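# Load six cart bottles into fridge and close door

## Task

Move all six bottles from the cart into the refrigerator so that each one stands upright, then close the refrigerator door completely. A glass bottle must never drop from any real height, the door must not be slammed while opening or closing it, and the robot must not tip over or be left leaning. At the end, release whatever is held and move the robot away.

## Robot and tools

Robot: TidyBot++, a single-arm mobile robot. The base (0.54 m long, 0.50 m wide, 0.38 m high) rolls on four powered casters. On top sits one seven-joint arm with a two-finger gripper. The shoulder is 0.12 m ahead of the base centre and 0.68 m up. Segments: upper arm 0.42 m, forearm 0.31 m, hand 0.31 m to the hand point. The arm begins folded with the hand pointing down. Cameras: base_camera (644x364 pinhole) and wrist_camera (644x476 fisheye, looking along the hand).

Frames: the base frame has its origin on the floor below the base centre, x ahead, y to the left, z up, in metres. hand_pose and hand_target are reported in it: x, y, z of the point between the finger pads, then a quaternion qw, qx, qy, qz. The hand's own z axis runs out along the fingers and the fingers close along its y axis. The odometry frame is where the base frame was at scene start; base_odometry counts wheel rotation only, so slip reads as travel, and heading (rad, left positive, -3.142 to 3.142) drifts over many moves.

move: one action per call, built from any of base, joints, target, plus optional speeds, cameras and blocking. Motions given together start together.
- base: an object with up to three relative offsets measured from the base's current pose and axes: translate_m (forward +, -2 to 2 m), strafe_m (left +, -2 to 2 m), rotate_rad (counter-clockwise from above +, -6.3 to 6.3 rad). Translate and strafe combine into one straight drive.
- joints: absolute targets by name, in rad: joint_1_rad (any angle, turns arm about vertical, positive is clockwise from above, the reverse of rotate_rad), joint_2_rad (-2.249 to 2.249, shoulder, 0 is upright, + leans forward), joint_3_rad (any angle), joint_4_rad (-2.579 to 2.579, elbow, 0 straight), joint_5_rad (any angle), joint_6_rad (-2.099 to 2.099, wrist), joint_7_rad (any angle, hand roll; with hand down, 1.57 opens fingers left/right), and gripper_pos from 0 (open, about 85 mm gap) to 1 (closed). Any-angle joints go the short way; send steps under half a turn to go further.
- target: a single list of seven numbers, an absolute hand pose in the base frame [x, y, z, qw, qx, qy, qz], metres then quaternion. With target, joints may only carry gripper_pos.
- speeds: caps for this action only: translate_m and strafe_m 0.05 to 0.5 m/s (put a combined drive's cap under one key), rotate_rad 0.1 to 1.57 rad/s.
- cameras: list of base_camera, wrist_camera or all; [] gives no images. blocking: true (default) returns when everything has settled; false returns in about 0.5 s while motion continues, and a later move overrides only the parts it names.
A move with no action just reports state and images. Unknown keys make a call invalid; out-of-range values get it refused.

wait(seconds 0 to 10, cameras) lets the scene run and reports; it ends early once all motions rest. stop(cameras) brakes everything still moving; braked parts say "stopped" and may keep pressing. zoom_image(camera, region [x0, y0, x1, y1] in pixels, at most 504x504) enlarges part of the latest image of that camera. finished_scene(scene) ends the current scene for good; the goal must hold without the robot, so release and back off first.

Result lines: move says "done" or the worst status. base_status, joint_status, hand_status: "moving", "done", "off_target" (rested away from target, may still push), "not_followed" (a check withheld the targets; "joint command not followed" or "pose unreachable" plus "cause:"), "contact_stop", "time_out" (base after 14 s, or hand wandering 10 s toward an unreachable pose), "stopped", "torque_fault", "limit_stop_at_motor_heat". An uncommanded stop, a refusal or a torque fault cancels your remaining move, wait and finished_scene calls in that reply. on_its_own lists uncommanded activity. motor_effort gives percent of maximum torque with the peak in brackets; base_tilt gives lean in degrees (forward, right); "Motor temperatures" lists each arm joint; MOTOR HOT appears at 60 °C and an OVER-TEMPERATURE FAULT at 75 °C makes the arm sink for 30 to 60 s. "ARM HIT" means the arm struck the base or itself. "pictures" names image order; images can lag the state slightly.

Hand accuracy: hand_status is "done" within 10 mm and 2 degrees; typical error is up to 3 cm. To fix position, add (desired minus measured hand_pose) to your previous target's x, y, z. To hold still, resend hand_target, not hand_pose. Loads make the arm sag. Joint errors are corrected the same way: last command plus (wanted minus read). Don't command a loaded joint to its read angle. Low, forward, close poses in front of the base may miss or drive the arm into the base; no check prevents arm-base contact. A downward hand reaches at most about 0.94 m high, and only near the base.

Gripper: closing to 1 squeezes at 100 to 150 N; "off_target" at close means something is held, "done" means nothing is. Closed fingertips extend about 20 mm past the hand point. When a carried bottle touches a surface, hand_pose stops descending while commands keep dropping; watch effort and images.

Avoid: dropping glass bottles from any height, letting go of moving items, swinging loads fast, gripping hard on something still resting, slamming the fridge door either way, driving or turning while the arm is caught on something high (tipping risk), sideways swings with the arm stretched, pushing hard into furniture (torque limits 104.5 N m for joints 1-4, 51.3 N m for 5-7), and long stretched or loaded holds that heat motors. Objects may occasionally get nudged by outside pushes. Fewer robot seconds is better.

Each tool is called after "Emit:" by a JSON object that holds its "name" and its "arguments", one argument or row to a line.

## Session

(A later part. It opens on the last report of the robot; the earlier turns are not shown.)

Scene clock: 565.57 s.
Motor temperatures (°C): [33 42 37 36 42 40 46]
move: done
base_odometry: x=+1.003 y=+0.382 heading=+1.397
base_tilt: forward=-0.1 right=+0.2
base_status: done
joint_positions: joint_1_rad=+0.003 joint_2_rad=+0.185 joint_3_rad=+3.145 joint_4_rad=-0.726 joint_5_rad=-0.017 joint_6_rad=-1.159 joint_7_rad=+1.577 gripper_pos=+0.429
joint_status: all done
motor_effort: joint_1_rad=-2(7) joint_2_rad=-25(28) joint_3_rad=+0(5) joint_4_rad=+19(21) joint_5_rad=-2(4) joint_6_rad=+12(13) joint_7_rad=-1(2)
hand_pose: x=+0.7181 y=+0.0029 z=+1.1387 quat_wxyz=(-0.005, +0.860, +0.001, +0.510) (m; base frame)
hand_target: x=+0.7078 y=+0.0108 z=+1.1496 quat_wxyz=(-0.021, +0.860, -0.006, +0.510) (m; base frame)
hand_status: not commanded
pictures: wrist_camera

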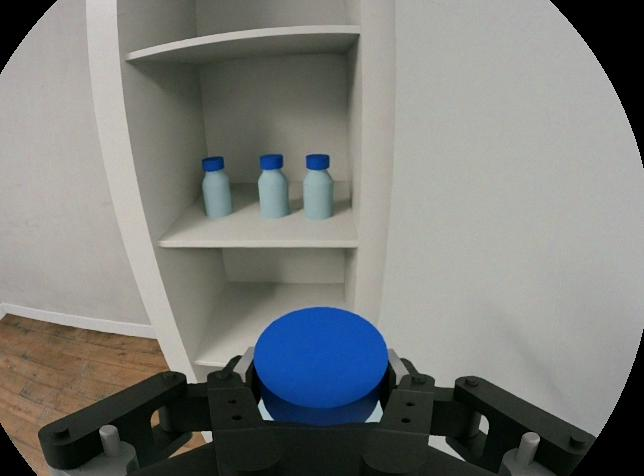

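Emit:
{"name": "move", "arguments": {
  "base": {"translate_m":0.36,"strafe_m":0.008},
  "speeds": {"translate_m":0.3},
  "cameras": ["wrist_camera"]
}}

Emit:
{"name": "move", "arguments": {
  "base": {"translate_m":0.135},
  "joints": {"joint_4_rad":-0.86,"joint_6_rad":-1.0},
  "speeds": {"translate_m":0.15},
  "cameras": ["wrist_camera"]
}}

Scene clock: 571.60 s.
Motor temperatures (°C): [33 42 37 36 42 40 46]
move: done
base_odometry: x=+1.058 y=+0.738 heading=+1.396
base_tilt: forward=-0.1 right=+0.2
base_status: done
joint_positions: joint_1_rad=+0.003 joint_2_rad=+0.187 joint_3_rad=+3.145 joint_4_rad=-0.724 joint_5_rad=-0.017 joint_6_rad=-1.162 joint_7_rad=+1.577 gripper_pos=+0.429
joint_status: not commanded
motor_effort: joint_1_rad=-1(3) joint_2_rad=-25(29) joint_3_rad=-1(1) joint_4_rad=+19(20) joint_5_rad=-1(2) joint_6_rad=+12(12) joint_7_rad=-1(2)
hand_pose: x=+0.7187 y=+0.0029 z=+1.1376 quat_wxyz=(-0.005, +0.861, +0.001, +0.509) (m; base frame)
hand_target: x=+0.7078 y=+0.0108 z=+1.1496 quat_wxyz=(-0.021, +0.860, -0.006, +0.510) (m; base frame)
hand_status: not commanded
pictures: wrist_camera

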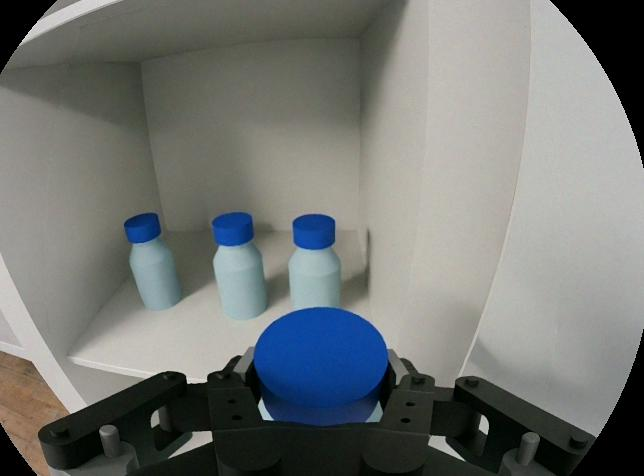

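Scene clock: 573.17 s.
Motor temperatures (°C): [33 42 37 36 42 40 46]
move: done
base_odometry: x=+1.081 y=+0.871 heading=+1.396
base_tilt: forward=-0.1 right=+0.2
base_status: done
joint_positions: joint_1_rad=+0.003 joint_2_rad=+0.188 joint_3_rad=+3.145 joint_4_rad=-0.853 joint_5_rad=-0.017 joint_6_rad=-1.074 joint_7_rad=+1.577 gripper_pos=+0.429
joint_status: all done
motor_effort: joint_1_rad=-2(3) joint_2_rad=-26(30) joint_3_rad=+0(1) joint_4_rad=+20(21) joint_5_rad=-1(2) joint_6_rad=+12(13) joint_7_rad=-1(2)
hand_pose: x=+0.7355 y=+0.0026 z=+1.0924 quat_wxyz=(-0.005, +0.871, +0.000, +0.491) (m; base frame)
hand_target: x=+0.7430 y=+0.0101 z=+1.1142 quat_wxyz=(-0.021, +0.852, -0.009, +0.523) (m; base frame)
hand_status: not commanded
pictures: wrist_camera

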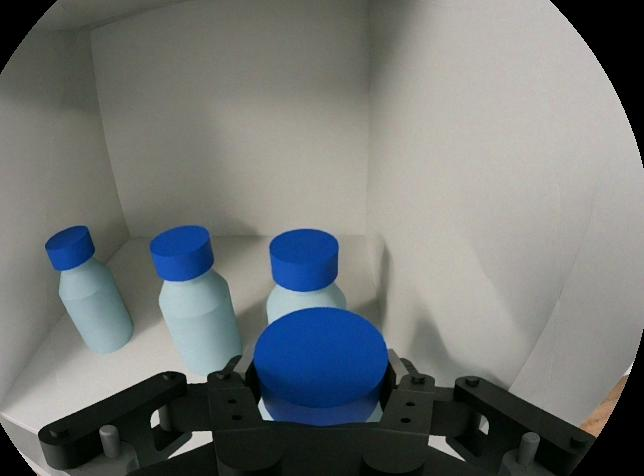

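Emit:
{"name": "move", "arguments": {
  "base": {"translate_m":-0.01,"strafe_m":0.012},
  "cameras": []
}}

Emit:
{"name": "move", "arguments": {
  "joints": {"joint_4_rad":-0.97,"joint_6_rad":-0.89},
  "cameras": ["wrist_camera"]
}}

Scene clock: 579.13 s.
Motor temperatures (°C): [33 42 37 36 42 40 46]
move: done
base_odometry: x=+1.068 y=+0.864 heading=+1.396
base_tilt: forward=-0.1 right=+0.2
base_status: done
joint_positions: joint_1_rad=+0.001 joint_2_rad=+0.189 joint_3_rad=+3.145 joint_4_rad=-0.854 joint_5_rad=-0.017 joint_6_rad=-1.073 joint_7_rad=+1.577 gripper_pos=+0.429
joint_status: not commanded
motor_effort: joint_1_rad=-2(4) joint_2_rad=-26(29) joint_3_rad=+0(2) joint_4_rad=+20(21) joint_5_rad=-1(2) joint_6_rad=+12(12) joint_7_rad=-1(2)
hand_pose: x=+0.7356 y=+0.0037 z=+1.0925 quat_wxyz=(-0.006, +0.871, +0.001, +0.491) (m; base frame)
hand_target: x=+0.7430 y=+0.0101 z=+1.1142 quat_wxyz=(-0.021, +0.852, -0.009, +0.523) (m; base frame)
hand_status: not commanded
pictures: none
No camera images: "cameras" was empty.

Scene clock: 580.07 s.
Motor temperatures (°C): [33 42 37 36 42 40 46]
move: done
base_odometry: x=+1.068 y=+0.864 heading=+1.396
base_tilt: forward=-0.2 right=+0.2
base_status: not commanded
joint_positions: joint_1_rad=+0.001 joint_2_rad=+0.189 joint_3_rad=+3.145 joint_4_rad=-0.956 joint_5_rad=-0.017 joint_6_rad=-0.968 joint_7_rad=+1.577 gripper_pos=+0.429
joint_status: all done
motor_effort: joint_1_rad=-2(2) joint_2_rad=-27(29) joint_3_rad=+0(1) joint_4_rad=+21(22) joint_5_rad=-1(2) joint_6_rad=+11(12) joint_7_rad=-1(2)
hand_pose: x=+0.7509 y=+0.0033 z=+1.0647 quat_wxyz=(-0.006, +0.870, +0.000, +0.492) (m; base frame)
hand_target: x=+0.7588 y=+0.0095 z=+1.0835 quat_wxyz=(-0.021, +0.852, -0.010, +0.523) (m; base frame)
hand_status: not commanded
pictures: wrist_camera

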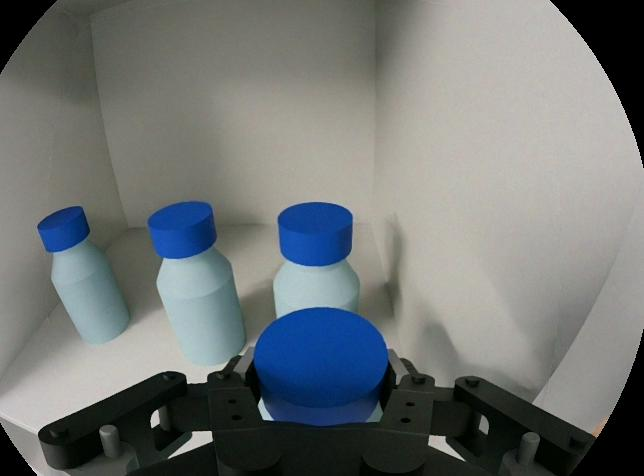

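Good. Lower to contact (expected z≈1.06).

Emit:
{"name": "move", "arguments": {
  "joints": {"joint_4_rad":-1.0,"joint_6_rad":-0.87},
  "cameras": []
}}

Emit:
{"name": "move", "arguments": {
  "joints": {"joint_4_rad":-1.03,"joint_6_rad":-0.87},
  "cameras": []
}}

Scene clock: 585.17 s.
Motor temperatures (°C): [33 42 37 36 42 40 46]
move: done
base_odometry: x=+1.068 y=+0.864 heading=+1.396
base_tilt: forward=-0.1 right=+0.1
base_status: not commanded
joint_positions: joint_1_rad=+0.001 joint_2_rad=+0.187 joint_3_rad=+3.145 joint_4_rad=-0.973 joint_5_rad=-0.017 joint_6_rad=-0.938 joint_7_rad=+1.577 gripper_pos=+0.429
joint_status: all done
motor_effort: joint_1_rad=-2(2) joint_2_rad=-22(26) joint_3_rad=+0(1) joint_4_rad=+18(20) joint_5_rad=-1(2) joint_6_rad=+10(11) joint_7_rad=-1(2)
hand_pose: x=+0.7546 y=+0.0032 z=+1.0642 quat_wxyz=(-0.006, +0.867, +0.000, +0.499) (m; base frame)
hand_target: x=+0.7611 y=+0.0094 z=+1.0721 quat_wxyz=(-0.021, +0.855, -0.011, +0.519) (m; base frame)
hand_status: not commanded
pictures: none
No camera images: "cameras" was empty.

Scene clock: 585.80 s.
Motor temperatures (°C): [33 42 37 36 42 40 46]
move: done
base_odometry: x=+1.068 y=+0.864 heading=+1.396
base_tilt: forward=-0.1 right=+0.2
base_status: not commanded
joint_positions: joint_1_rad=+0.001 joint_2_rad=+0.181 joint_3_rad=+3.145 joint_4_rad=-0.988 joint_5_rad=-0.017 joint_6_rad=-0.921 joint_7_rad=+1.577 gripper_pos=+0.429
joint_status: all done
motor_effort: joint_1_rad=+0(1) joint_2_rad=-20(22) joint_3_rad=+1(2) joint_4_rad=+16(18) joint_5_rad=+0(1) joint_6_rad=+8(10) joint_7_rad=-1(2)
hand_pose: x=+0.7545 y=+0.0031 z=+1.0639 quat_wxyz=(-0.006, +0.865, +0.000, +0.502) (m; base frame)
hand_target: x=+0.7602 y=+0.0094 z=+1.0551 quat_wxyz=(-0.021, +0.862, -0.011, +0.506) (m; base frame)
hand_status: not commanded
pictures: none
No camera images: "cameras" was empty.

Emit:
{"name": "move", "arguments": {
  "joints": {"joint_4_rad":-1.04,"joint_6_rad":-0.885},
  "cameras": []
}}

Emit:
{"name": "move", "arguments": {
  "joints": {"gripper_pos":0.27},
  "cameras": []
}}

Emit:
{"name": "move", "arguments": {
  "joints": {"gripper_pos":0.22},
  "cameras": ["wrist_camera"]
}}

Scene clock: 589.27 s.
Motor temperatures (°C): [33 42 37 36 42 40 46]
move: done
base_odometry: x=+1.068 y=+0.864 heading=+1.396
base_tilt: forward=-0.2 right=+0.2
base_status: not commanded
joint_positions: joint_1_rad=+0.001 joint_2_rad=+0.179 joint_3_rad=+3.145 joint_4_rad=-0.991 joint_5_rad=-0.017 joint_6_rad=-0.920 joint_7_rad=+1.577 gripper_pos=+0.429
joint_status: all done
motor_effort: joint_1_rad=+0(1) joint_2_rad=-19(19) joint_3_rad=+1(2) joint_4_rad=+14(16) joint_5_rad=-1(1) joint_6_rad=+6(8) joint_7_rad=-1(2)
hand_pose: x=+0.7536 y=+0.0031 z=+1.0639 quat_wxyz=(-0.006, +0.865, +0.000, +0.502) (m; base frame)
hand_target: x=+0.7574 y=+0.0095 z=+1.0454 quat_wxyz=(-0.020, +0.869, -0.011, +0.495) (m; base frame)
hand_status: not commanded
pictures: none
No camera images: "cameras" was empty.

Scene clock: 590.10 s.
Motor temperatures (°C): [33 42 37 36 42 40 46]
move: done
base_odometry: x=+1.068 y=+0.864 heading=+1.396
base_tilt: forward=-0.1 right=+0.1
base_status: not commanded
joint_positions: joint_1_rad=+0.001 joint_2_rad=+0.179 joint_3_rad=+3.145 joint_4_rad=-1.012 joint_5_rad=-0.017 joint_6_rad=-0.920 joint_7_rad=+1.577 gripper_pos=+0.270
joint_status: all done
motor_effort: joint_1_rad=-2(2) joint_2_rad=-22(23) joint_3_rad=+0(1) joint_4_rad=+18(18) joint_5_rad=-1(1) joint_6_rad=+8(9) joint_7_rad=-1(2)
hand_pose: x=+0.7528 y=+0.0031 z=+1.0522 quat_wxyz=(-0.006, +0.870, +0.000, +0.493) (m; base frame)
hand_target: x=+0.7574 y=+0.0095 z=+1.0454 quat_wxyz=(-0.020, +0.869, -0.011, +0.495) (m; base frame)
hand_status: not commanded
pictures: none
No camera images: "cameras" was empty.

Scene clock: 590.57 s.
Motor temperatures (°C): [33 42 37 36 42 40 46]
move: done
base_odometry: x=+1.068 y=+0.864 heading=+1.396
base_tilt: forward=-0.2 right=+0.2
base_status: not commanded
joint_positions: joint_1_rad=+0.001 joint_2_rad=+0.179 joint_3_rad=+3.145 joint_4_rad=-1.012 joint_5_rad=-0.017 joint_6_rad=-0.920 joint_7_rad=+1.577 gripper_pos=+0.220
joint_status: all done
motor_effort: joint_1_rad=-2(2) joint_2_rad=-23(23) joint_3_rad=+0(1) joint_4_rad=+17(18) joint_5_rad=-1(1) joint_6_rad=+8(8) joint_7_rad=-1(2)
hand_pose: x=+0.7528 y=+0.0031 z=+1.0522 quat_wxyz=(-0.006, +0.870, +0.000, +0.493) (m; base frame)
hand_target: x=+0.7574 y=+0.0095 z=+1.0454 quat_wxyz=(-0.020, +0.869, -0.011, +0.495) (m; base frame)
hand_status: not commanded
pictures: wrist_camera

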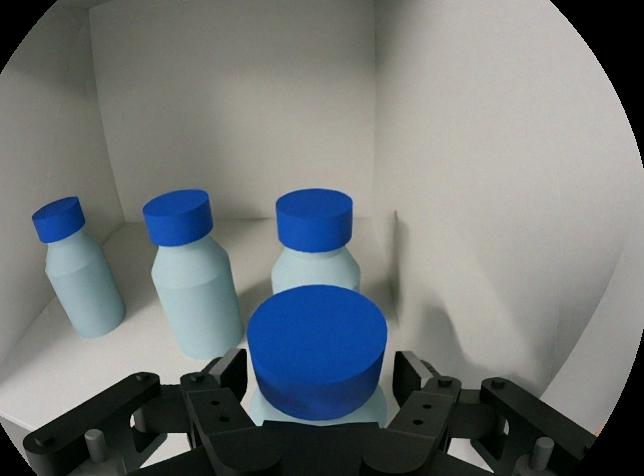

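Upright. Back out and head to the cart.

Emit:
{"name": "move", "arguments": {
  "base": {"translate_m":-0.15},
  "speeds": {"translate_m":0.2},
  "cameras": ["wrist_camera"]
}}

Emit:
{"name": "move", "arguments": {
  "base": {"translate_m":-0.55,"strafe_m":0.25},
  "joints": {"joint_2_rad":0.03,"joint_4_rad":-1.22,"joint_6_rad":-0.86,"gripper_pos":0.27},
  "speeds": {"translate_m":0.5},
  "cameras": ["wrist_camera"]
}}

Scene clock: 595.17 s.
Motor temperatures (°C): [33 42 37 36 42 40 46]
move: done
base_odometry: x=+1.041 y=+0.716 heading=+1.396
base_tilt: forward=-0.1 right=+0.2
base_status: done
joint_positions: joint_1_rad=+0.001 joint_2_rad=+0.179 joint_3_rad=+3.145 joint_4_rad=-1.012 joint_5_rad=-0.017 joint_6_rad=-0.920 joint_7_rad=+1.577 gripper_pos=+0.220
joint_status: not commanded
motor_effort: joint_1_rad=-1(3) joint_2_rad=-23(28) joint_3_rad=+0(1) joint_4_rad=+17(19) joint_5_rad=-1(2) joint_6_rad=+8(8) joint_7_rad=-1(2)
hand_pose: x=+0.7527 y=+0.0031 z=+1.0522 quat_wxyz=(-0.006, +0.870, +0.000, +0.493) (m; base frame)
hand_target: x=+0.7574 y=+0.0095 z=+1.0454 quat_wxyz=(-0.020, +0.869, -0.011, +0.495) (m; base frame)
hand_status: not commanded
pictures: wrist_camera

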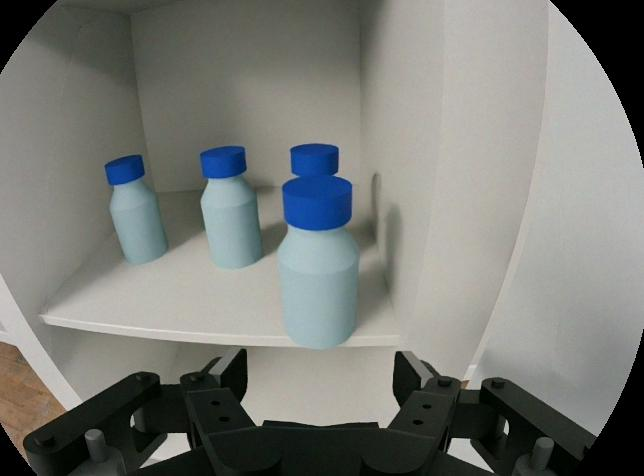

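Scene clock: 597.57 s.
Motor temperatures (°C): [33 42 37 36 42 40 46]
move: done
base_odometry: x=+0.700 y=+0.218 heading=+1.396
base_tilt: forward=-0.2 right=+0.2
base_status: done
joint_positions: joint_1_rad=+0.001 joint_2_rad=+0.044 joint_3_rad=+3.145 joint_4_rad=-1.188 joint_5_rad=-0.017 joint_6_rad=-0.912 joint_7_rad=+1.577 gripper_pos=+0.270
joint_status: all done
motor_effort: joint_1_rad=-1(4) joint_2_rad=-18(26) joint_3_rad=+0(2) joint_4_rad=+18(19) joint_5_rad=-1(2) joint_6_rad=+8(8) joint_7_rad=-1(2)
hand_pose: x=+0.6956 y=+0.0032 z=+1.0374 quat_wxyz=(-0.006, +0.878, -0.001, +0.478) (m; base frame)
hand_target: x=+0.6970 y=+0.0093 z=+1.0418 quat_wxyz=(-0.020, +0.870, -0.011, +0.493) (m; base frame)
hand_status: not commanded
pictures: wrist_camera

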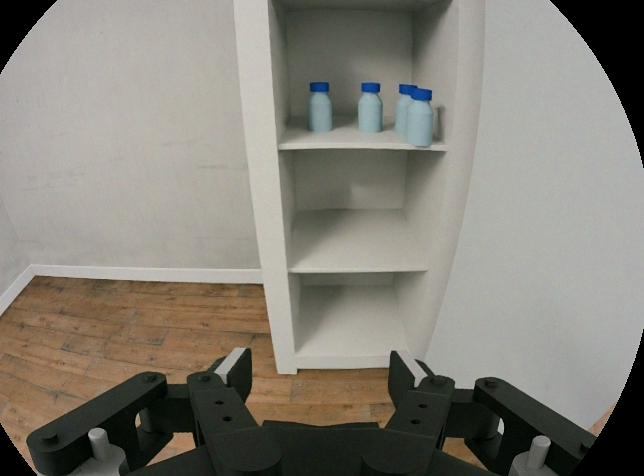

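Emit:
{"name": "move", "arguments": {
  "base": {"translate_m":-0.94,"strafe_m":0.144,"rotate_rad":-1.289},
  "speeds": {"translate_m":0.45,"rotate_rad":0.9},
  "cameras": ["wrist_camera"]
}}

Scene clock: 604.47 s.
Motor temperatures (°C): [33 42 37 36 42 40 46]
move: done
base_odometry: x=+0.394 y=-0.683 heading=+0.106
base_tilt: forward=-0.1 right=+0.2
base_status: done
joint_positions: joint_1_rad=+0.001 joint_2_rad=+0.044 joint_3_rad=+3.144 joint_4_rad=-1.189 joint_5_rad=-0.017 joint_6_rad=-0.910 joint_7_rad=+1.577 gripper_pos=+0.270
joint_status: not commanded
motor_effort: joint_1_rad=-2(4) joint_2_rad=-18(22) joint_3_rad=+0(2) joint_4_rad=+18(18) joint_5_rad=-1(2) joint_6_rad=+8(8) joint_7_rad=-1(2)
hand_pose: x=+0.6959 y=+0.0036 z=+1.0377 quat_wxyz=(-0.006, +0.878, +0.000, +0.479) (m; base frame)
hand_target: x=+0.6970 y=+0.0093 z=+1.0418 quat_wxyz=(-0.020, +0.870, -0.011, +0.493) (m; base frame)
hand_status: not commanded
pictures: wrist_camera

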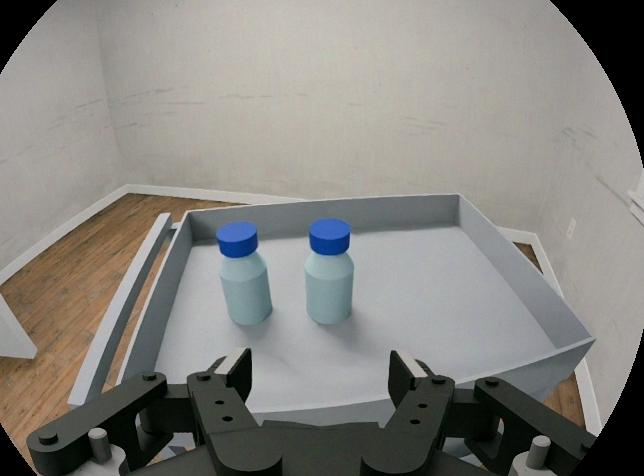

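Emit:
{"name": "move", "arguments": {
  "base": {"translate_m":0.275},
  "speeds": {"translate_m":0.3},
  "cameras": []
}}

Emit:
{"name": "move", "arguments": {
  "joints": {"joint_2_rad":-0.005,"joint_4_rad":-1.55,"joint_6_rad":-0.54},
  "cameras": ["wrist_camera"]
}}

Scene clock: 610.63 s.
Motor temperatures (°C): [33 42 37 35 42 40 46]
move: done
base_odometry: x=+0.668 y=-0.654 heading=+0.106
base_tilt: forward=-0.1 right=+0.2
base_status: done
joint_positions: joint_1_rad=+0.001 joint_2_rad=+0.041 joint_3_rad=+3.144 joint_4_rad=-1.190 joint_5_rad=-0.017 joint_6_rad=-0.909 joint_7_rad=+1.577 gripper_pos=+0.270
joint_status: not commanded
motor_effort: joint_1_rad=-1(2) joint_2_rad=-18(21) joint_3_rad=+0(1) joint_4_rad=+18(18) joint_5_rad=-1(2) joint_6_rad=+8(8) joint_7_rad=-1(2)
hand_pose: x=+0.6948 y=+0.0036 z=+1.0395 quat_wxyz=(-0.006, +0.877, +0.000, +0.480) (m; base frame)
hand_target: x=+0.6970 y=+0.0093 z=+1.0418 quat_wxyz=(-0.020, +0.870, -0.011, +0.493) (m; base frame)
hand_status: not commanded
pictures: none
No camera images: "cameras" was empty.

Scene clock: 612.37 s.
Motor temperatures (°C): [33 42 37 35 42 40 46]
move: done
base_odometry: x=+0.668 y=-0.654 heading=+0.106
base_tilt: forward=-0.1 right=+0.2
base_status: not commanded
joint_positions: joint_1_rad=+0.001 joint_2_rad=+0.026 joint_3_rad=+3.144 joint_4_rad=-1.518 joint_5_rad=-0.017 joint_6_rad=-0.596 joint_7_rad=+1.577 gripper_pos=+0.270
joint_status: all done
motor_effort: joint_1_rad=-2(2) joint_2_rad=-18(20) joint_3_rad=+0(1) joint_4_rad=+18(20) joint_5_rad=-1(2) joint_6_rad=+8(9) joint_7_rad=-1(2)
hand_pose: x=+0.7064 y=+0.0023 z=+0.9428 quat_wxyz=(-0.005, +0.877, -0.003, +0.480) (m; base frame)
hand_target: x=+0.7022 y=+0.0071 z=+0.9576 quat_wxyz=(-0.019, +0.863, -0.016, +0.504) (m; base frame)
hand_status: not commanded
pictures: wrist_camera

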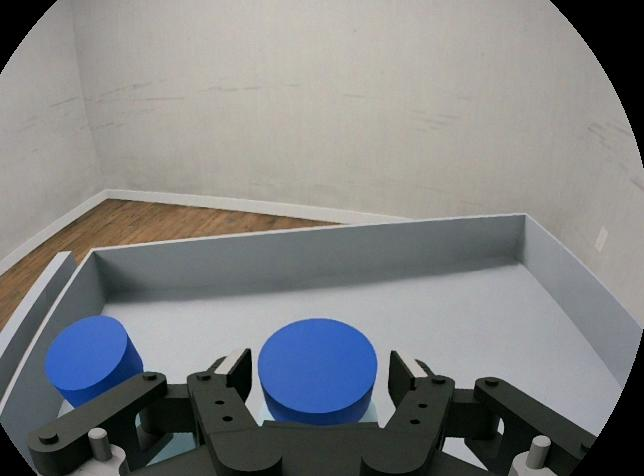

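Emit:
{"name": "move", "arguments": {
  "base": {"strafe_m":0.002},
  "joints": {"joint_2_rad":-0.01,"joint_4_rad":-1.66,"joint_6_rad":-0.42},
  "cameras": ["wrist_camera"]
}}

Scene clock: 615.50 s.
Motor temperatures (°C): [33 42 37 35 42 40 46]
move: done
base_odometry: x=+0.668 y=-0.652 heading=+0.106
base_tilt: forward=-0.1 right=+0.2
base_status: done
joint_positions: joint_1_rad=+0.001 joint_2_rad=+0.019 joint_3_rad=+3.143 joint_4_rad=-1.631 joint_5_rad=-0.017 joint_6_rad=-0.476 joint_7_rad=+1.577 gripper_pos=+0.270
joint_status: all done
motor_effort: joint_1_rad=-2(6) joint_2_rad=-18(20) joint_3_rad=+0(5) joint_4_rad=+18(20) joint_5_rad=-1(2) joint_6_rad=+8(8) joint_7_rad=-1(2)
hand_pose: x=+0.7049 y=+0.0022 z=+0.9138 quat_wxyz=(-0.005, +0.874, -0.003, +0.486) (m; base frame)
hand_target: x=+0.7015 y=+0.0061 z=+0.9287 quat_wxyz=(-0.018, +0.860, -0.017, +0.510) (m; base frame)
hand_status: not commanded
pictures: wrist_camera

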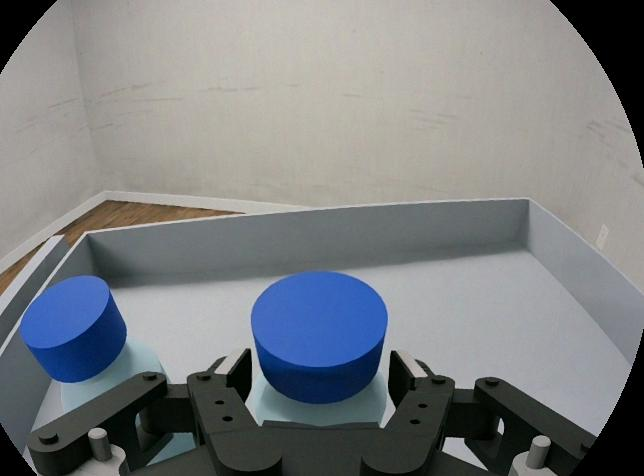

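Emit:
{"name": "move", "arguments": {
  "base": {"translate_m":0.012},
  "cameras": ["wrist_camera"]
}}

Emit:
{"name": "move", "arguments": {
  "joints": {"gripper_pos":0.65},
  "cameras": []
}}

Emit:
{"name": "move", "arguments": {
  "joints": {"joint_2_rad":0.03,"joint_4_rad":-1.0,"joint_6_rad":-1.09},
  "cameras": ["wrist_camera"]
}}

Scene clock: 619.13 s.
Motor temperatures (°C): [33 42 37 35 42 40 46]
move: done
base_odometry: x=+0.680 y=-0.651 heading=+0.106
base_tilt: forward=-0.1 right=+0.2
base_status: done
joint_positions: joint_1_rad=+0.001 joint_2_rad=+0.011 joint_3_rad=+3.143 joint_4_rad=-1.631 joint_5_rad=-0.017 joint_6_rad=-0.472 joint_7_rad=+1.577 gripper_pos=+0.270
joint_status: not commanded
motor_effort: joint_1_rad=-2(3) joint_2_rad=-18(21) joint_3_rad=+0(1) joint_4_rad=+18(19) joint_5_rad=-1(2) joint_6_rad=+8(8) joint_7_rad=-1(2)
hand_pose: x=+0.7039 y=+0.0022 z=+0.9191 quat_wxyz=(-0.005, +0.871, -0.003, +0.491) (m; base frame)
hand_target: x=+0.7015 y=+0.0061 z=+0.9287 quat_wxyz=(-0.018, +0.860, -0.017, +0.510) (m; base frame)
hand_status: not commanded
pictures: wrist_camera

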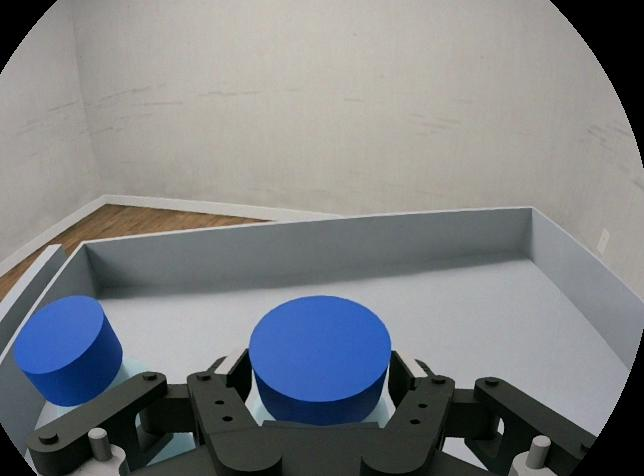

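Scene clock: 619.87 s.
Motor temperatures (°C): [33 42 37 35 42 40 46]
move: off_target
base_odometry: x=+0.680 y=-0.651 heading=+0.106
base_tilt: forward=-0.1 right=+0.2
base_status: not commanded
joint_positions: joint_1_rad=+0.001 joint_2_rad=+0.011 joint_3_rad=+3.143 joint_4_rad=-1.632 joint_5_rad=-0.017 joint_6_rad=-0.471 joint_7_rad=+1.577 gripper_pos=+0.431
joint_status: gripper_pos off_target (ended at +0.431, target +0.650)
motor_effort: joint_1_rad=-2(2) joint_2_rad=-17(19) joint_3_rad=+0(1) joint_4_rad=+18(19) joint_5_rad=-2(2) joint_6_rad=+8(9) joint_7_rad=-1(2)
hand_pose: x=+0.7038 y=+0.0022 z=+0.9195 quat_wxyz=(-0.005, +0.871, -0.003, +0.492) (m; base frame)
hand_target: x=+0.7015 y=+0.0061 z=+0.9287 quat_wxyz=(-0.018, +0.860, -0.017, +0.510) (m; base frame)
hand_status: not commanded
pictures: none
No camera images: "cameras" was empty.

Scene clock: 622.10 s.
Motor temperatures (°C): [33 42 37 35 42 40 46]
move: done
base_odometry: x=+0.680 y=-0.651 heading=+0.106
base_tilt: forward=-0.1 right=+0.2
base_status: not commanded
joint_positions: joint_1_rad=+0.001 joint_2_rad=+0.017 joint_3_rad=+3.143 joint_4_rad=-1.039 joint_5_rad=-0.017 joint_6_rad=-1.047 joint_7_rad=+1.577 gripper_pos=+0.431
joint_status: all done
motor_effort: joint_1_rad=-2(2) joint_2_rad=-21(25) joint_3_rad=+0(1) joint_4_rad=+21(25) joint_5_rad=-2(2) joint_6_rad=+12(13) joint_7_rad=-1(2)
hand_pose: x=+0.6682 y=+0.0045 z=+1.0990 quat_wxyz=(-0.007, +0.868, +0.001, +0.496) (m; base frame)
hand_target: x=+0.6665 y=+0.0105 z=+1.1018 quat_wxyz=(-0.020, +0.872, -0.008, +0.489) (m; base frame)
hand_status: not commanded
pictures: wrist_camera

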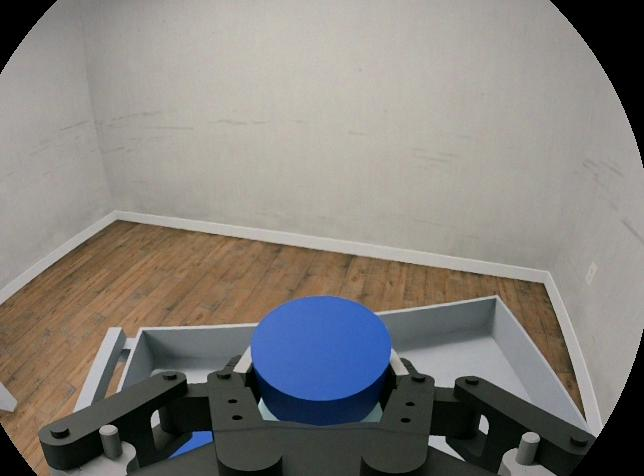

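Emit:
{"name": "move", "arguments": {
  "base": {"translate_m":-0.35},
  "speeds": {"translate_m":0.35},
  "cameras": []
}}

Emit:
{"name": "move", "arguments": {
  "base": {"translate_m":0.655,"strafe_m":1.015,"rotate_rad":1.289},
  "joints": {"joint_2_rad":0.18,"joint_4_rad":-0.69,"joint_6_rad":-1.2},
  "speeds": {"translate_m":0.4,"rotate_rad":0.9},
  "cameras": ["wrist_camera"]
}}

Scene clock: 632.93 s.
Motor temperatures (°C): [33 41 37 36 42 40 46]
move: done
base_odometry: x=+0.331 y=-0.688 heading=+0.106
base_tilt: forward=-0.2 right=+0.2
base_status: done
joint_positions: joint_1_rad=+0.001 joint_2_rad=+0.037 joint_3_rad=+3.143 joint_4_rad=-1.037 joint_5_rad=-0.017 joint_6_rad=-1.054 joint_7_rad=+1.577 gripper_pos=+0.431
joint_status: not commanded
motor_effort: joint_1_rad=-2(3) joint_2_rad=-21(26) joint_3_rad=+0(2) joint_4_rad=+20(22) joint_5_rad=-1(2) joint_6_rad=+12(12) joint_7_rad=-1(2)
hand_pose: x=+0.6751 y=+0.0046 z=+1.0876 quat_wxyz=(-0.007, +0.874, +0.001, +0.485) (m; base frame)
hand_target: x=+0.6665 y=+0.0105 z=+1.1018 quat_wxyz=(-0.020, +0.872, -0.008, +0.489) (m; base frame)
hand_status: not commanded
pictures: none
No camera images: "cameras" was empty.

Scene clock: 637.07 s.
Motor temperatures (°C): [33 41 37 36 42 40 46]
move: done
base_odometry: x=+0.875 y=+0.391 heading=+1.396
base_tilt: forward=-0.1 right=+0.2
base_status: done
joint_positions: joint_1_rad=+0.002 joint_2_rad=+0.186 joint_3_rad=+3.145 joint_4_rad=-0.728 joint_5_rad=-0.018 joint_6_rad=-1.161 joint_7_rad=+1.577 gripper_pos=+0.431
joint_status: all done
motor_effort: joint_1_rad=-1(7) joint_2_rad=-25(28) joint_3_rad=+0(4) joint_4_rad=+19(22) joint_5_rad=-1(4) joint_6_rad=+12(13) joint_7_rad=-1(2)
hand_pose: x=+0.7184 y=+0.0036 z=+1.1367 quat_wxyz=(-0.006, +0.861, +0.002, +0.508) (m; base frame)
hand_target: x=+0.7078 y=+0.0108 z=+1.1496 quat_wxyz=(-0.021, +0.860, -0.006, +0.510) (m; base frame)
hand_status: not commanded
pictures: wrist_camera

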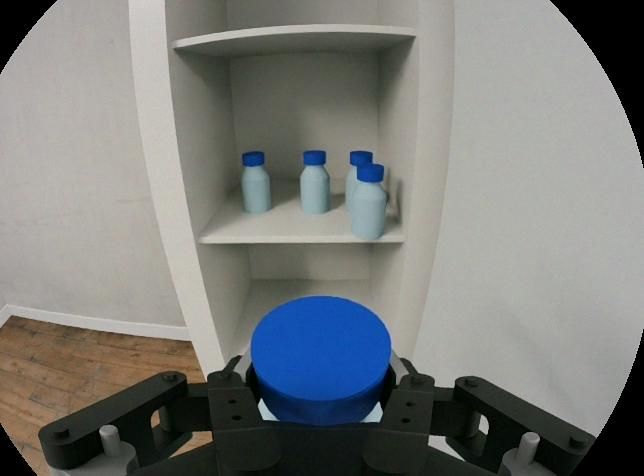

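Emit:
{"name": "move", "arguments": {
  "base": {"translate_m":0.36},
  "speeds": {"translate_m":0.3},
  "cameras": ["wrist_camera"]
}}

Emit:
{"name": "move", "arguments": {
  "joints": {"joint_4_rad":-0.86,"joint_6_rad":-1.0},
  "cameras": ["wrist_camera"]
}}

Scene clock: 657.43 s.
Motor temperatures (°C): [33 41 37 36 42 40 46]
move: done
base_odometry: x=+0.938 y=+0.746 heading=+1.395
base_tilt: forward=-0.1 right=+0.2
base_status: done
joint_positions: joint_1_rad=+0.002 joint_2_rad=+0.189 joint_3_rad=+3.145 joint_4_rad=-0.726 joint_5_rad=-0.018 joint_6_rad=-1.164 joint_7_rad=+1.577 gripper_pos=+0.431
joint_status: not commanded
motor_effort: joint_1_rad=-2(3) joint_2_rad=-26(29) joint_3_rad=+0(1) joint_4_rad=+19(20) joint_5_rad=-1(2) joint_6_rad=+11(13) joint_7_rad=-1(2)
hand_pose: x=+0.7191 y=+0.0036 z=+1.1355 quat_wxyz=(-0.006, +0.862, +0.002, +0.507) (m; base frame)
hand_target: x=+0.7078 y=+0.0108 z=+1.1496 quat_wxyz=(-0.021, +0.860, -0.006, +0.510) (m; base frame)
hand_status: not commanded
pictures: wrist_camera

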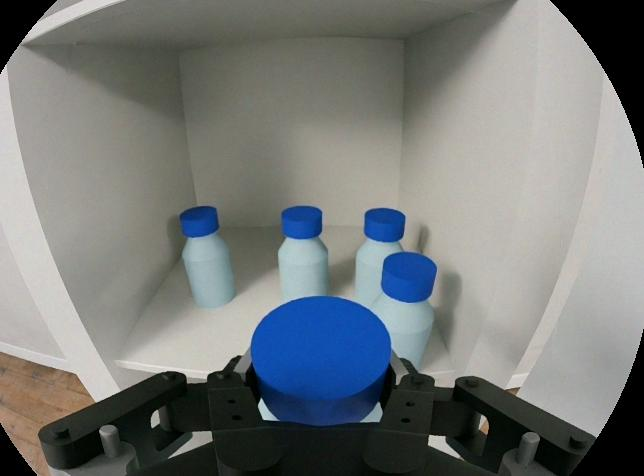

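Scene clock: 658.53 s.
Motor temperatures (°C): [33 41 37 36 42 40 46]
move: done
base_odometry: x=+0.938 y=+0.746 heading=+1.395
base_tilt: forward=-0.1 right=+0.2
base_status: not commanded
joint_positions: joint_1_rad=+0.002 joint_2_rad=+0.189 joint_3_rad=+3.145 joint_4_rad=-0.855 joint_5_rad=-0.018 joint_6_rad=-1.080 joint_7_rad=+1.577 gripper_pos=+0.431
joint_status: all done
motor_effort: joint_1_rad=-1(2) joint_2_rad=-26(28) joint_3_rad=+0(1) joint_4_rad=+20(22) joint_5_rad=-1(2) joint_6_rad=+12(13) joint_7_rad=-1(2)
hand_pose: x=+0.7347 y=+0.0033 z=+1.0898 quat_wxyz=(-0.006, +0.873, +0.001, +0.487) (m; base frame)
hand_target: x=+0.7430 y=+0.0101 z=+1.1143 quat_wxyz=(-0.021, +0.852, -0.009, +0.523) (m; base frame)
hand_status: not commanded
pictures: wrist_camera

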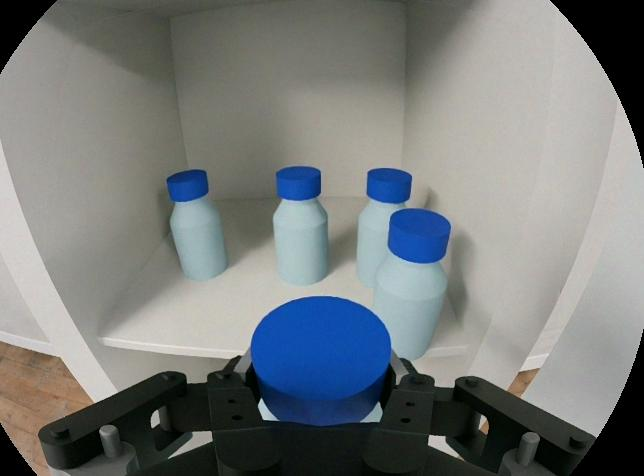

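Emit:
{"name": "move", "arguments": {
  "base": {"translate_m":0.1,"strafe_m":0.036},
  "speeds": {"translate_m":0.15},
  "cameras": ["wrist_camera"]
}}

Scene clock: 670.53 s.
Motor temperatures (°C): [33 42 37 36 42 40 46]
move: done
base_odometry: x=+0.921 y=+0.851 heading=+1.395
base_tilt: forward=-0.1 right=+0.1
base_status: done
joint_positions: joint_1_rad=+0.002 joint_2_rad=+0.190 joint_3_rad=+3.145 joint_4_rad=-0.855 joint_5_rad=-0.018 joint_6_rad=-1.076 joint_7_rad=+1.577 gripper_pos=+0.431
joint_status: not commanded
motor_effort: joint_1_rad=-2(4) joint_2_rad=-26(30) joint_3_rad=+0(1) joint_4_rad=+20(21) joint_5_rad=-1(2) joint_6_rad=+12(12) joint_7_rad=-1(2)
hand_pose: x=+0.7359 y=+0.0033 z=+1.0900 quat_wxyz=(-0.006, +0.873, +0.001, +0.488) (m; base frame)
hand_target: x=+0.7430 y=+0.0101 z=+1.1143 quat_wxyz=(-0.021, +0.852, -0.009, +0.523) (m; base frame)
hand_status: not commanded
pictures: wrist_camera

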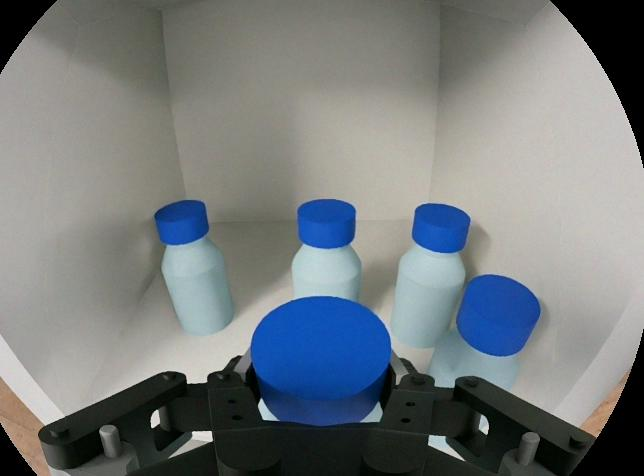

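Emit:
{"name": "move", "arguments": {
  "base": {"translate_m":0.035,"strafe_m":0.012},
  "speeds": {"translate_m":0.15},
  "joints": {"joint_4_rad":-0.92,"joint_6_rad":-0.94},
  "cameras": ["wrist_camera"]
}}

Scene clock: 677.13 s.
Motor temperatures (°C): [33 42 37 36 42 40 46]
move: done
base_odometry: x=+0.915 y=+0.887 heading=+1.395
base_tilt: forward=-0.1 right=+0.2
base_status: done
joint_positions: joint_1_rad=+0.002 joint_2_rad=+0.204 joint_3_rad=+3.145 joint_4_rad=-0.914 joint_5_rad=-0.018 joint_6_rad=-1.016 joint_7_rad=+1.577 gripper_pos=+0.431
joint_status: all done
motor_effort: joint_1_rad=-1(5) joint_2_rad=-27(33) joint_3_rad=+0(1) joint_4_rad=+21(23) joint_5_rad=-1(2) joint_6_rad=+11(12) joint_7_rad=-1(2)
hand_pose: x=+0.7501 y=+0.0031 z=+1.0654 quat_wxyz=(-0.006, +0.876, +0.000, +0.483) (m; base frame)
hand_target: x=+0.7521 y=+0.0098 z=+1.0977 quat_wxyz=(-0.021, +0.852, -0.009, +0.523) (m; base frame)
hand_status: not commanded
pictures: wrist_camera

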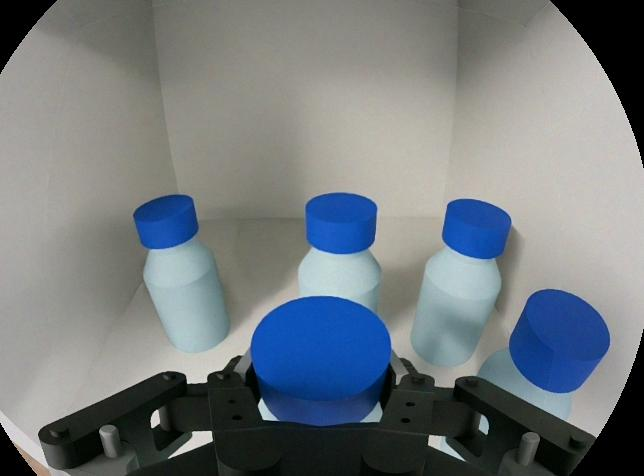

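Emit:
{"name": "move", "arguments": {
  "base": {"strafe_m":0.008},
  "joints": {"joint_4_rad":-0.97,"joint_6_rad":-0.89},
  "cameras": ["wrist_camera"]
}}

Scene clock: 686.00 s.
Motor temperatures (°C): [33 42 37 36 42 40 46]
move: done
base_odometry: x=+0.907 y=+0.889 heading=+1.394
base_tilt: forward=-0.1 right=+0.2
base_status: done
joint_positions: joint_1_rad=+0.001 joint_2_rad=+0.204 joint_3_rad=+3.144 joint_4_rad=-0.956 joint_5_rad=-0.018 joint_6_rad=-0.962 joint_7_rad=+1.577 gripper_pos=+0.431
joint_status: all done
motor_effort: joint_1_rad=-2(5) joint_2_rad=-27(29) joint_3_rad=+0(2) joint_4_rad=+21(22) joint_5_rad=-1(2) joint_6_rad=+12(12) joint_7_rad=-1(2)
hand_pose: x=+0.7575 y=+0.0038 z=+1.0563 quat_wxyz=(-0.006, +0.873, +0.000, +0.488) (m; base frame)
hand_target: x=+0.7588 y=+0.0095 z=+1.0835 quat_wxyz=(-0.021, +0.852, -0.010, +0.523) (m; base frame)
hand_status: not commanded
pictures: wrist_camera

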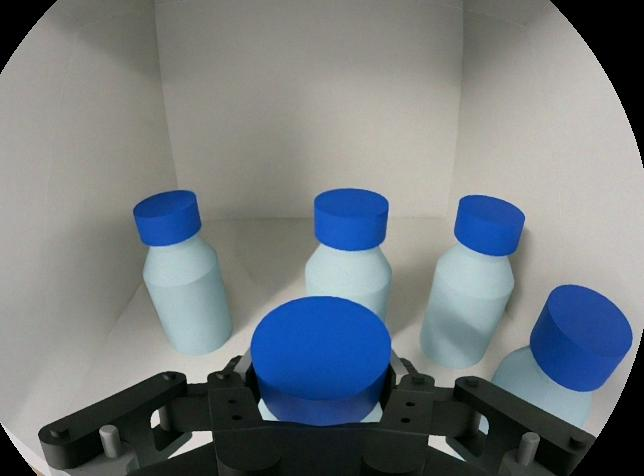

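Emit:
{"name": "move", "arguments": {
  "joints": {"joint_4_rad":-1.0,"joint_6_rad":-0.88},
  "cameras": ["wrist_camera"]
}}

Emit:
{"name": "move", "arguments": {
  "joints": {"joint_4_rad":-1.025,"joint_6_rad":-0.86},
  "cameras": ["wrist_camera"]
}}

Scene clock: 690.43 s.
Motor temperatures (°C): [33 42 37 36 42 40 46]
move: done
base_odometry: x=+0.907 y=+0.889 heading=+1.394
base_tilt: forward=-0.1 right=+0.2
base_status: not commanded
joint_positions: joint_1_rad=+0.001 joint_2_rad=+0.199 joint_3_rad=+3.144 joint_4_rad=-0.972 joint_5_rad=-0.018 joint_6_rad=-0.942 joint_7_rad=+1.577 gripper_pos=+0.431
joint_status: all done
motor_effort: joint_1_rad=+0(2) joint_2_rad=-23(27) joint_3_rad=+0(1) joint_4_rad=+18(20) joint_5_rad=+0(1) joint_6_rad=+9(11) joint_7_rad=-1(2)
hand_pose: x=+0.7584 y=+0.0037 z=+1.0558 quat_wxyz=(-0.006, +0.871, +0.000, +0.492) (m; base frame)
hand_target: x=+0.7597 y=+0.0094 z=+1.0694 quat_wxyz=(-0.021, +0.857, -0.011, +0.515) (m; base frame)
hand_status: not commanded
pictures: wrist_camera

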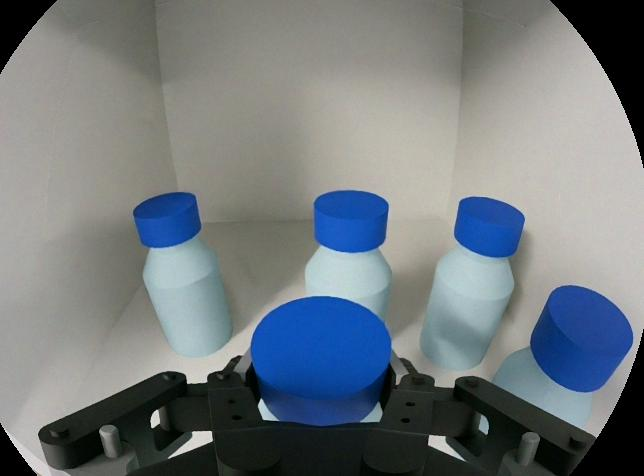

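Scene clock: 691.03 s.
Motor temperatures (°C): [33 42 37 36 42 40 46]
move: done
base_odometry: x=+0.907 y=+0.889 heading=+1.394
base_tilt: forward=-0.1 right=+0.2
base_status: not commanded
joint_positions: joint_1_rad=+0.001 joint_2_rad=+0.193 joint_3_rad=+3.144 joint_4_rad=-0.991 joint_5_rad=-0.018 joint_6_rad=-0.919 joint_7_rad=+1.577 gripper_pos=+0.431
joint_status: all done
motor_effort: joint_1_rad=+0(1) joint_2_rad=-21(23) joint_3_rad=+1(2) joint_4_rad=+17(18) joint_5_rad=+0(1) joint_6_rad=+9(10) joint_7_rad=-1(2)
hand_pose: x=+0.7589 y=+0.0036 z=+1.0556 quat_wxyz=(-0.006, +0.868, +0.000, +0.496) (m; base frame)
hand_target: x=+0.7619 y=+0.0093 z=+1.0607 quat_wxyz=(-0.021, +0.858, -0.011, +0.512) (m; base frame)
hand_status: not commanded
pictures: wrist_camera

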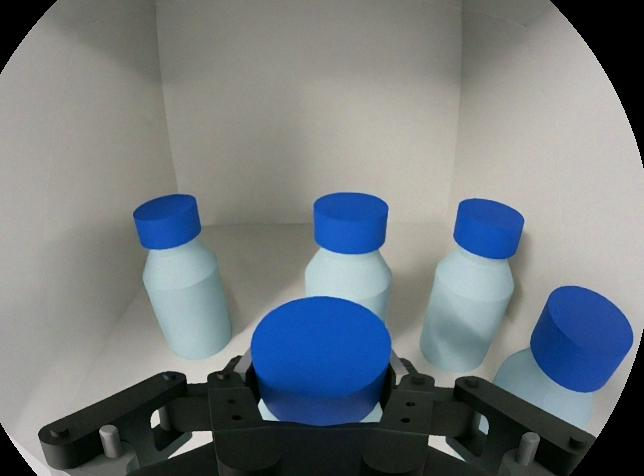

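Emit:
{"name": "move", "arguments": {
  "joints": {"gripper_pos":0.27},
  "cameras": ["wrist_camera"]
}}

Emit:
{"name": "move", "arguments": {
  "base": {"translate_m":-0.15},
  "speeds": {"translate_m":0.2},
  "cameras": ["wrist_camera"]
}}

Scene clock: 694.47 s.
Motor temperatures (°C): [33 42 37 36 42 40 46]
move: done
base_odometry: x=+0.907 y=+0.889 heading=+1.394
base_tilt: forward=-0.1 right=+0.2
base_status: not commanded
joint_positions: joint_1_rad=+0.001 joint_2_rad=+0.193 joint_3_rad=+3.144 joint_4_rad=-0.994 joint_5_rad=-0.018 joint_6_rad=-0.912 joint_7_rad=+1.577 gripper_pos=+0.270
joint_status: all done
motor_effort: joint_1_rad=-1(2) joint_2_rad=-23(24) joint_3_rad=-1(2) joint_4_rad=+17(18) joint_5_rad=-1(2) joint_6_rad=+8(10) joint_7_rad=-1(1)
hand_pose: x=+0.7599 y=+0.0036 z=+1.0560 quat_wxyz=(-0.006, +0.867, +0.000, +0.498) (m; base frame)
hand_target: x=+0.7619 y=+0.0093 z=+1.0607 quat_wxyz=(-0.021, +0.858, -0.011, +0.512) (m; base frame)
hand_status: not commanded
pictures: wrist_camera

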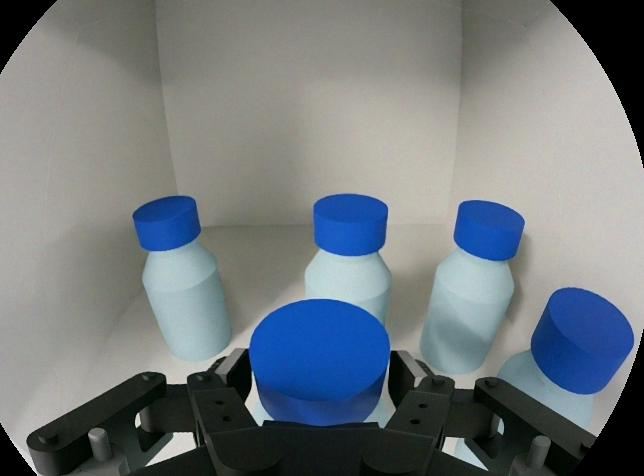

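Scene clock: 695.97 s.
Motor temperatures (°C): [33 42 37 36 42 40 46]
move: done
base_odometry: x=+0.880 y=+0.741 heading=+1.394
base_tilt: forward=-0.2 right=+0.2
base_status: done
joint_positions: joint_1_rad=+0.001 joint_2_rad=+0.190 joint_3_rad=+3.144 joint_4_rad=-0.995 joint_5_rad=-0.018 joint_6_rad=-0.911 joint_7_rad=+1.577 gripper_pos=+0.270
joint_status: not commanded
motor_effort: joint_1_rad=-1(2) joint_2_rad=-23(29) joint_3_rad=+0(1) joint_4_rad=+17(19) joint_5_rad=-1(2) joint_6_rad=+8(8) joint_7_rad=-1(2)
hand_pose: x=+0.7591 y=+0.0036 z=+1.0574 quat_wxyz=(-0.006, +0.866, +0.000, +0.500) (m; base frame)
hand_target: x=+0.7619 y=+0.0093 z=+1.0607 quat_wxyz=(-0.021, +0.858, -0.011, +0.512) (m; base frame)
hand_status: not commanded
pictures: wrist_camera

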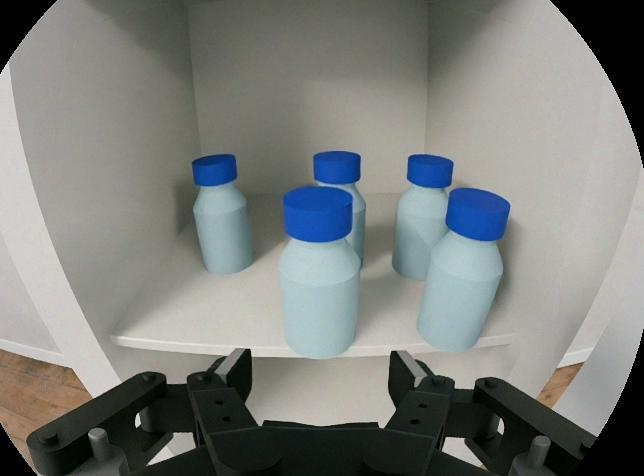

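Emit:
{"name": "zoom_image", "arguments": {
  "camera": "wrist_camera",
  "region": [220, 240, 540, 380]
}}

Scaled by 1.575.

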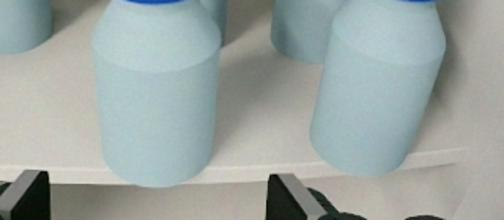

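Emit:
{"name": "move", "arguments": {
  "base": {"translate_m":0.15},
  "speeds": {"translate_m":0.15},
  "cameras": ["wrist_camera"]
}}

Emit:
{"name": "move", "arguments": {
  "joints": {"gripper_pos":0.65},
  "cameras": []
}}

Emit:
{"name": "move", "arguments": {
  "joints": {"joint_4_rad":-0.93,"joint_6_rad":-0.94},
  "cameras": ["wrist_camera"]
}}

Scene clock: 708.17 s.
Motor temperatures (°C): [33 42 37 36 42 40 46]
move: done
base_odometry: x=+0.907 y=+0.889 heading=+1.395
base_tilt: forward=-0.1 right=+0.2
base_status: done
joint_positions: joint_1_rad=+0.001 joint_2_rad=+0.188 joint_3_rad=+3.144 joint_4_rad=-0.995 joint_5_rad=-0.018 joint_6_rad=-0.910 joint_7_rad=+1.577 gripper_pos=+0.270
joint_status: not commanded
motor_effort: joint_1_rad=-2(3) joint_2_rad=-23(26) joint_3_rad=+0(1) joint_4_rad=+18(18) joint_5_rad=-1(2) joint_6_rad=+8(9) joint_7_rad=-1(2)
hand_pose: x=+0.7584 y=+0.0036 z=+1.0587 quat_wxyz=(-0.006, +0.866, +0.000, +0.501) (m; base frame)
hand_target: x=+0.7619 y=+0.0093 z=+1.0607 quat_wxyz=(-0.021, +0.858, -0.011, +0.512) (m; base frame)
hand_status: not commanded
pictures: wrist_camera

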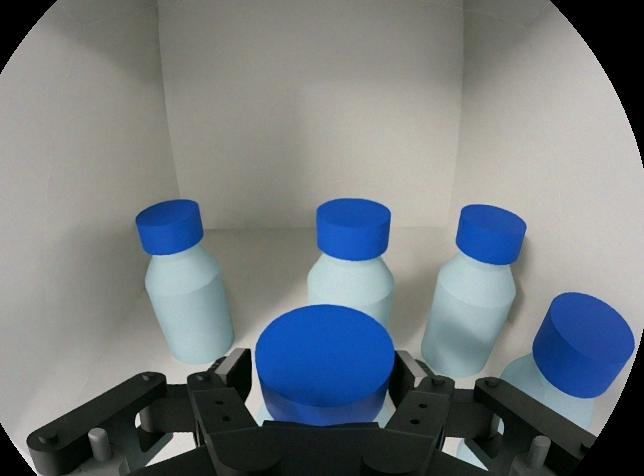

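Scene clock: 708.90 s.
Motor temperatures (°C): [33 42 37 36 42 40 46]
move: off_target
base_odometry: x=+0.907 y=+0.889 heading=+1.395
base_tilt: forward=-0.1 right=+0.2
base_status: not commanded
joint_positions: joint_1_rad=+0.001 joint_2_rad=+0.188 joint_3_rad=+3.144 joint_4_rad=-0.996 joint_5_rad=-0.018 joint_6_rad=-0.909 joint_7_rad=+1.577 gripper_pos=+0.428
joint_status: gripper_pos off_target (ended at +0.428, target +0.650)
motor_effort: joint_1_rad=-2(3) joint_2_rad=-21(23) joint_3_rad=-1(1) joint_4_rad=+17(18) joint_5_rad=-1(2) joint_6_rad=+8(9) joint_7_rad=-1(2)
hand_pose: x=+0.7585 y=+0.0036 z=+1.0590 quat_wxyz=(-0.006, +0.865, +0.000, +0.501) (m; base frame)
hand_target: x=+0.7619 y=+0.0093 z=+1.0607 quat_wxyz=(-0.021, +0.858, -0.011, +0.512) (m; base frame)
hand_status: not commanded
pictures: none
No camera images: "cameras" was empty.

Scene clock: 709.80 s.
Motor temperatures (°C): [33 42 37 36 42 40 46]
move: done
base_odometry: x=+0.907 y=+0.889 heading=+1.395
base_tilt: forward=-0.1 right=+0.2
base_status: not commanded
joint_positions: joint_1_rad=+0.001 joint_2_rad=+0.191 joint_3_rad=+3.144 joint_4_rad=-0.969 joint_5_rad=-0.018 joint_6_rad=-0.929 joint_7_rad=+1.577 gripper_pos=+0.428
joint_status: all done
motor_effort: joint_1_rad=-2(2) joint_2_rad=-28(29) joint_3_rad=+0(1) joint_4_rad=+21(22) joint_5_rad=-1(2) joint_6_rad=+12(12) joint_7_rad=-1(2)
hand_pose: x=+0.7577 y=+0.0037 z=+1.0660 quat_wxyz=(-0.006, +0.865, +0.000, +0.502) (m; base frame)
hand_target: x=+0.7520 y=+0.0098 z=+1.0921 quat_wxyz=(-0.021, +0.855, -0.010, +0.519) (m; base frame)
hand_status: not commanded
pictures: wrist_camera

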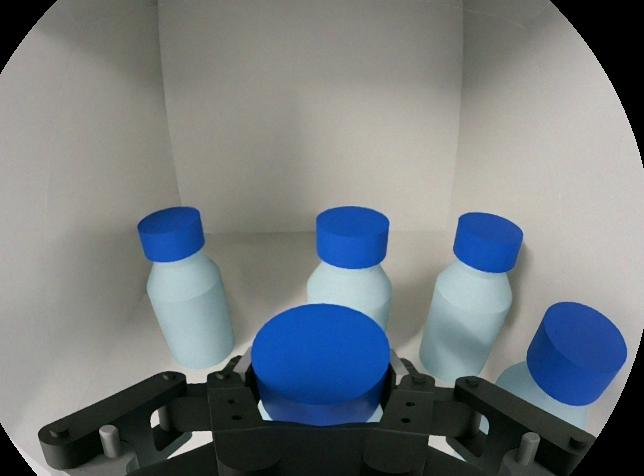

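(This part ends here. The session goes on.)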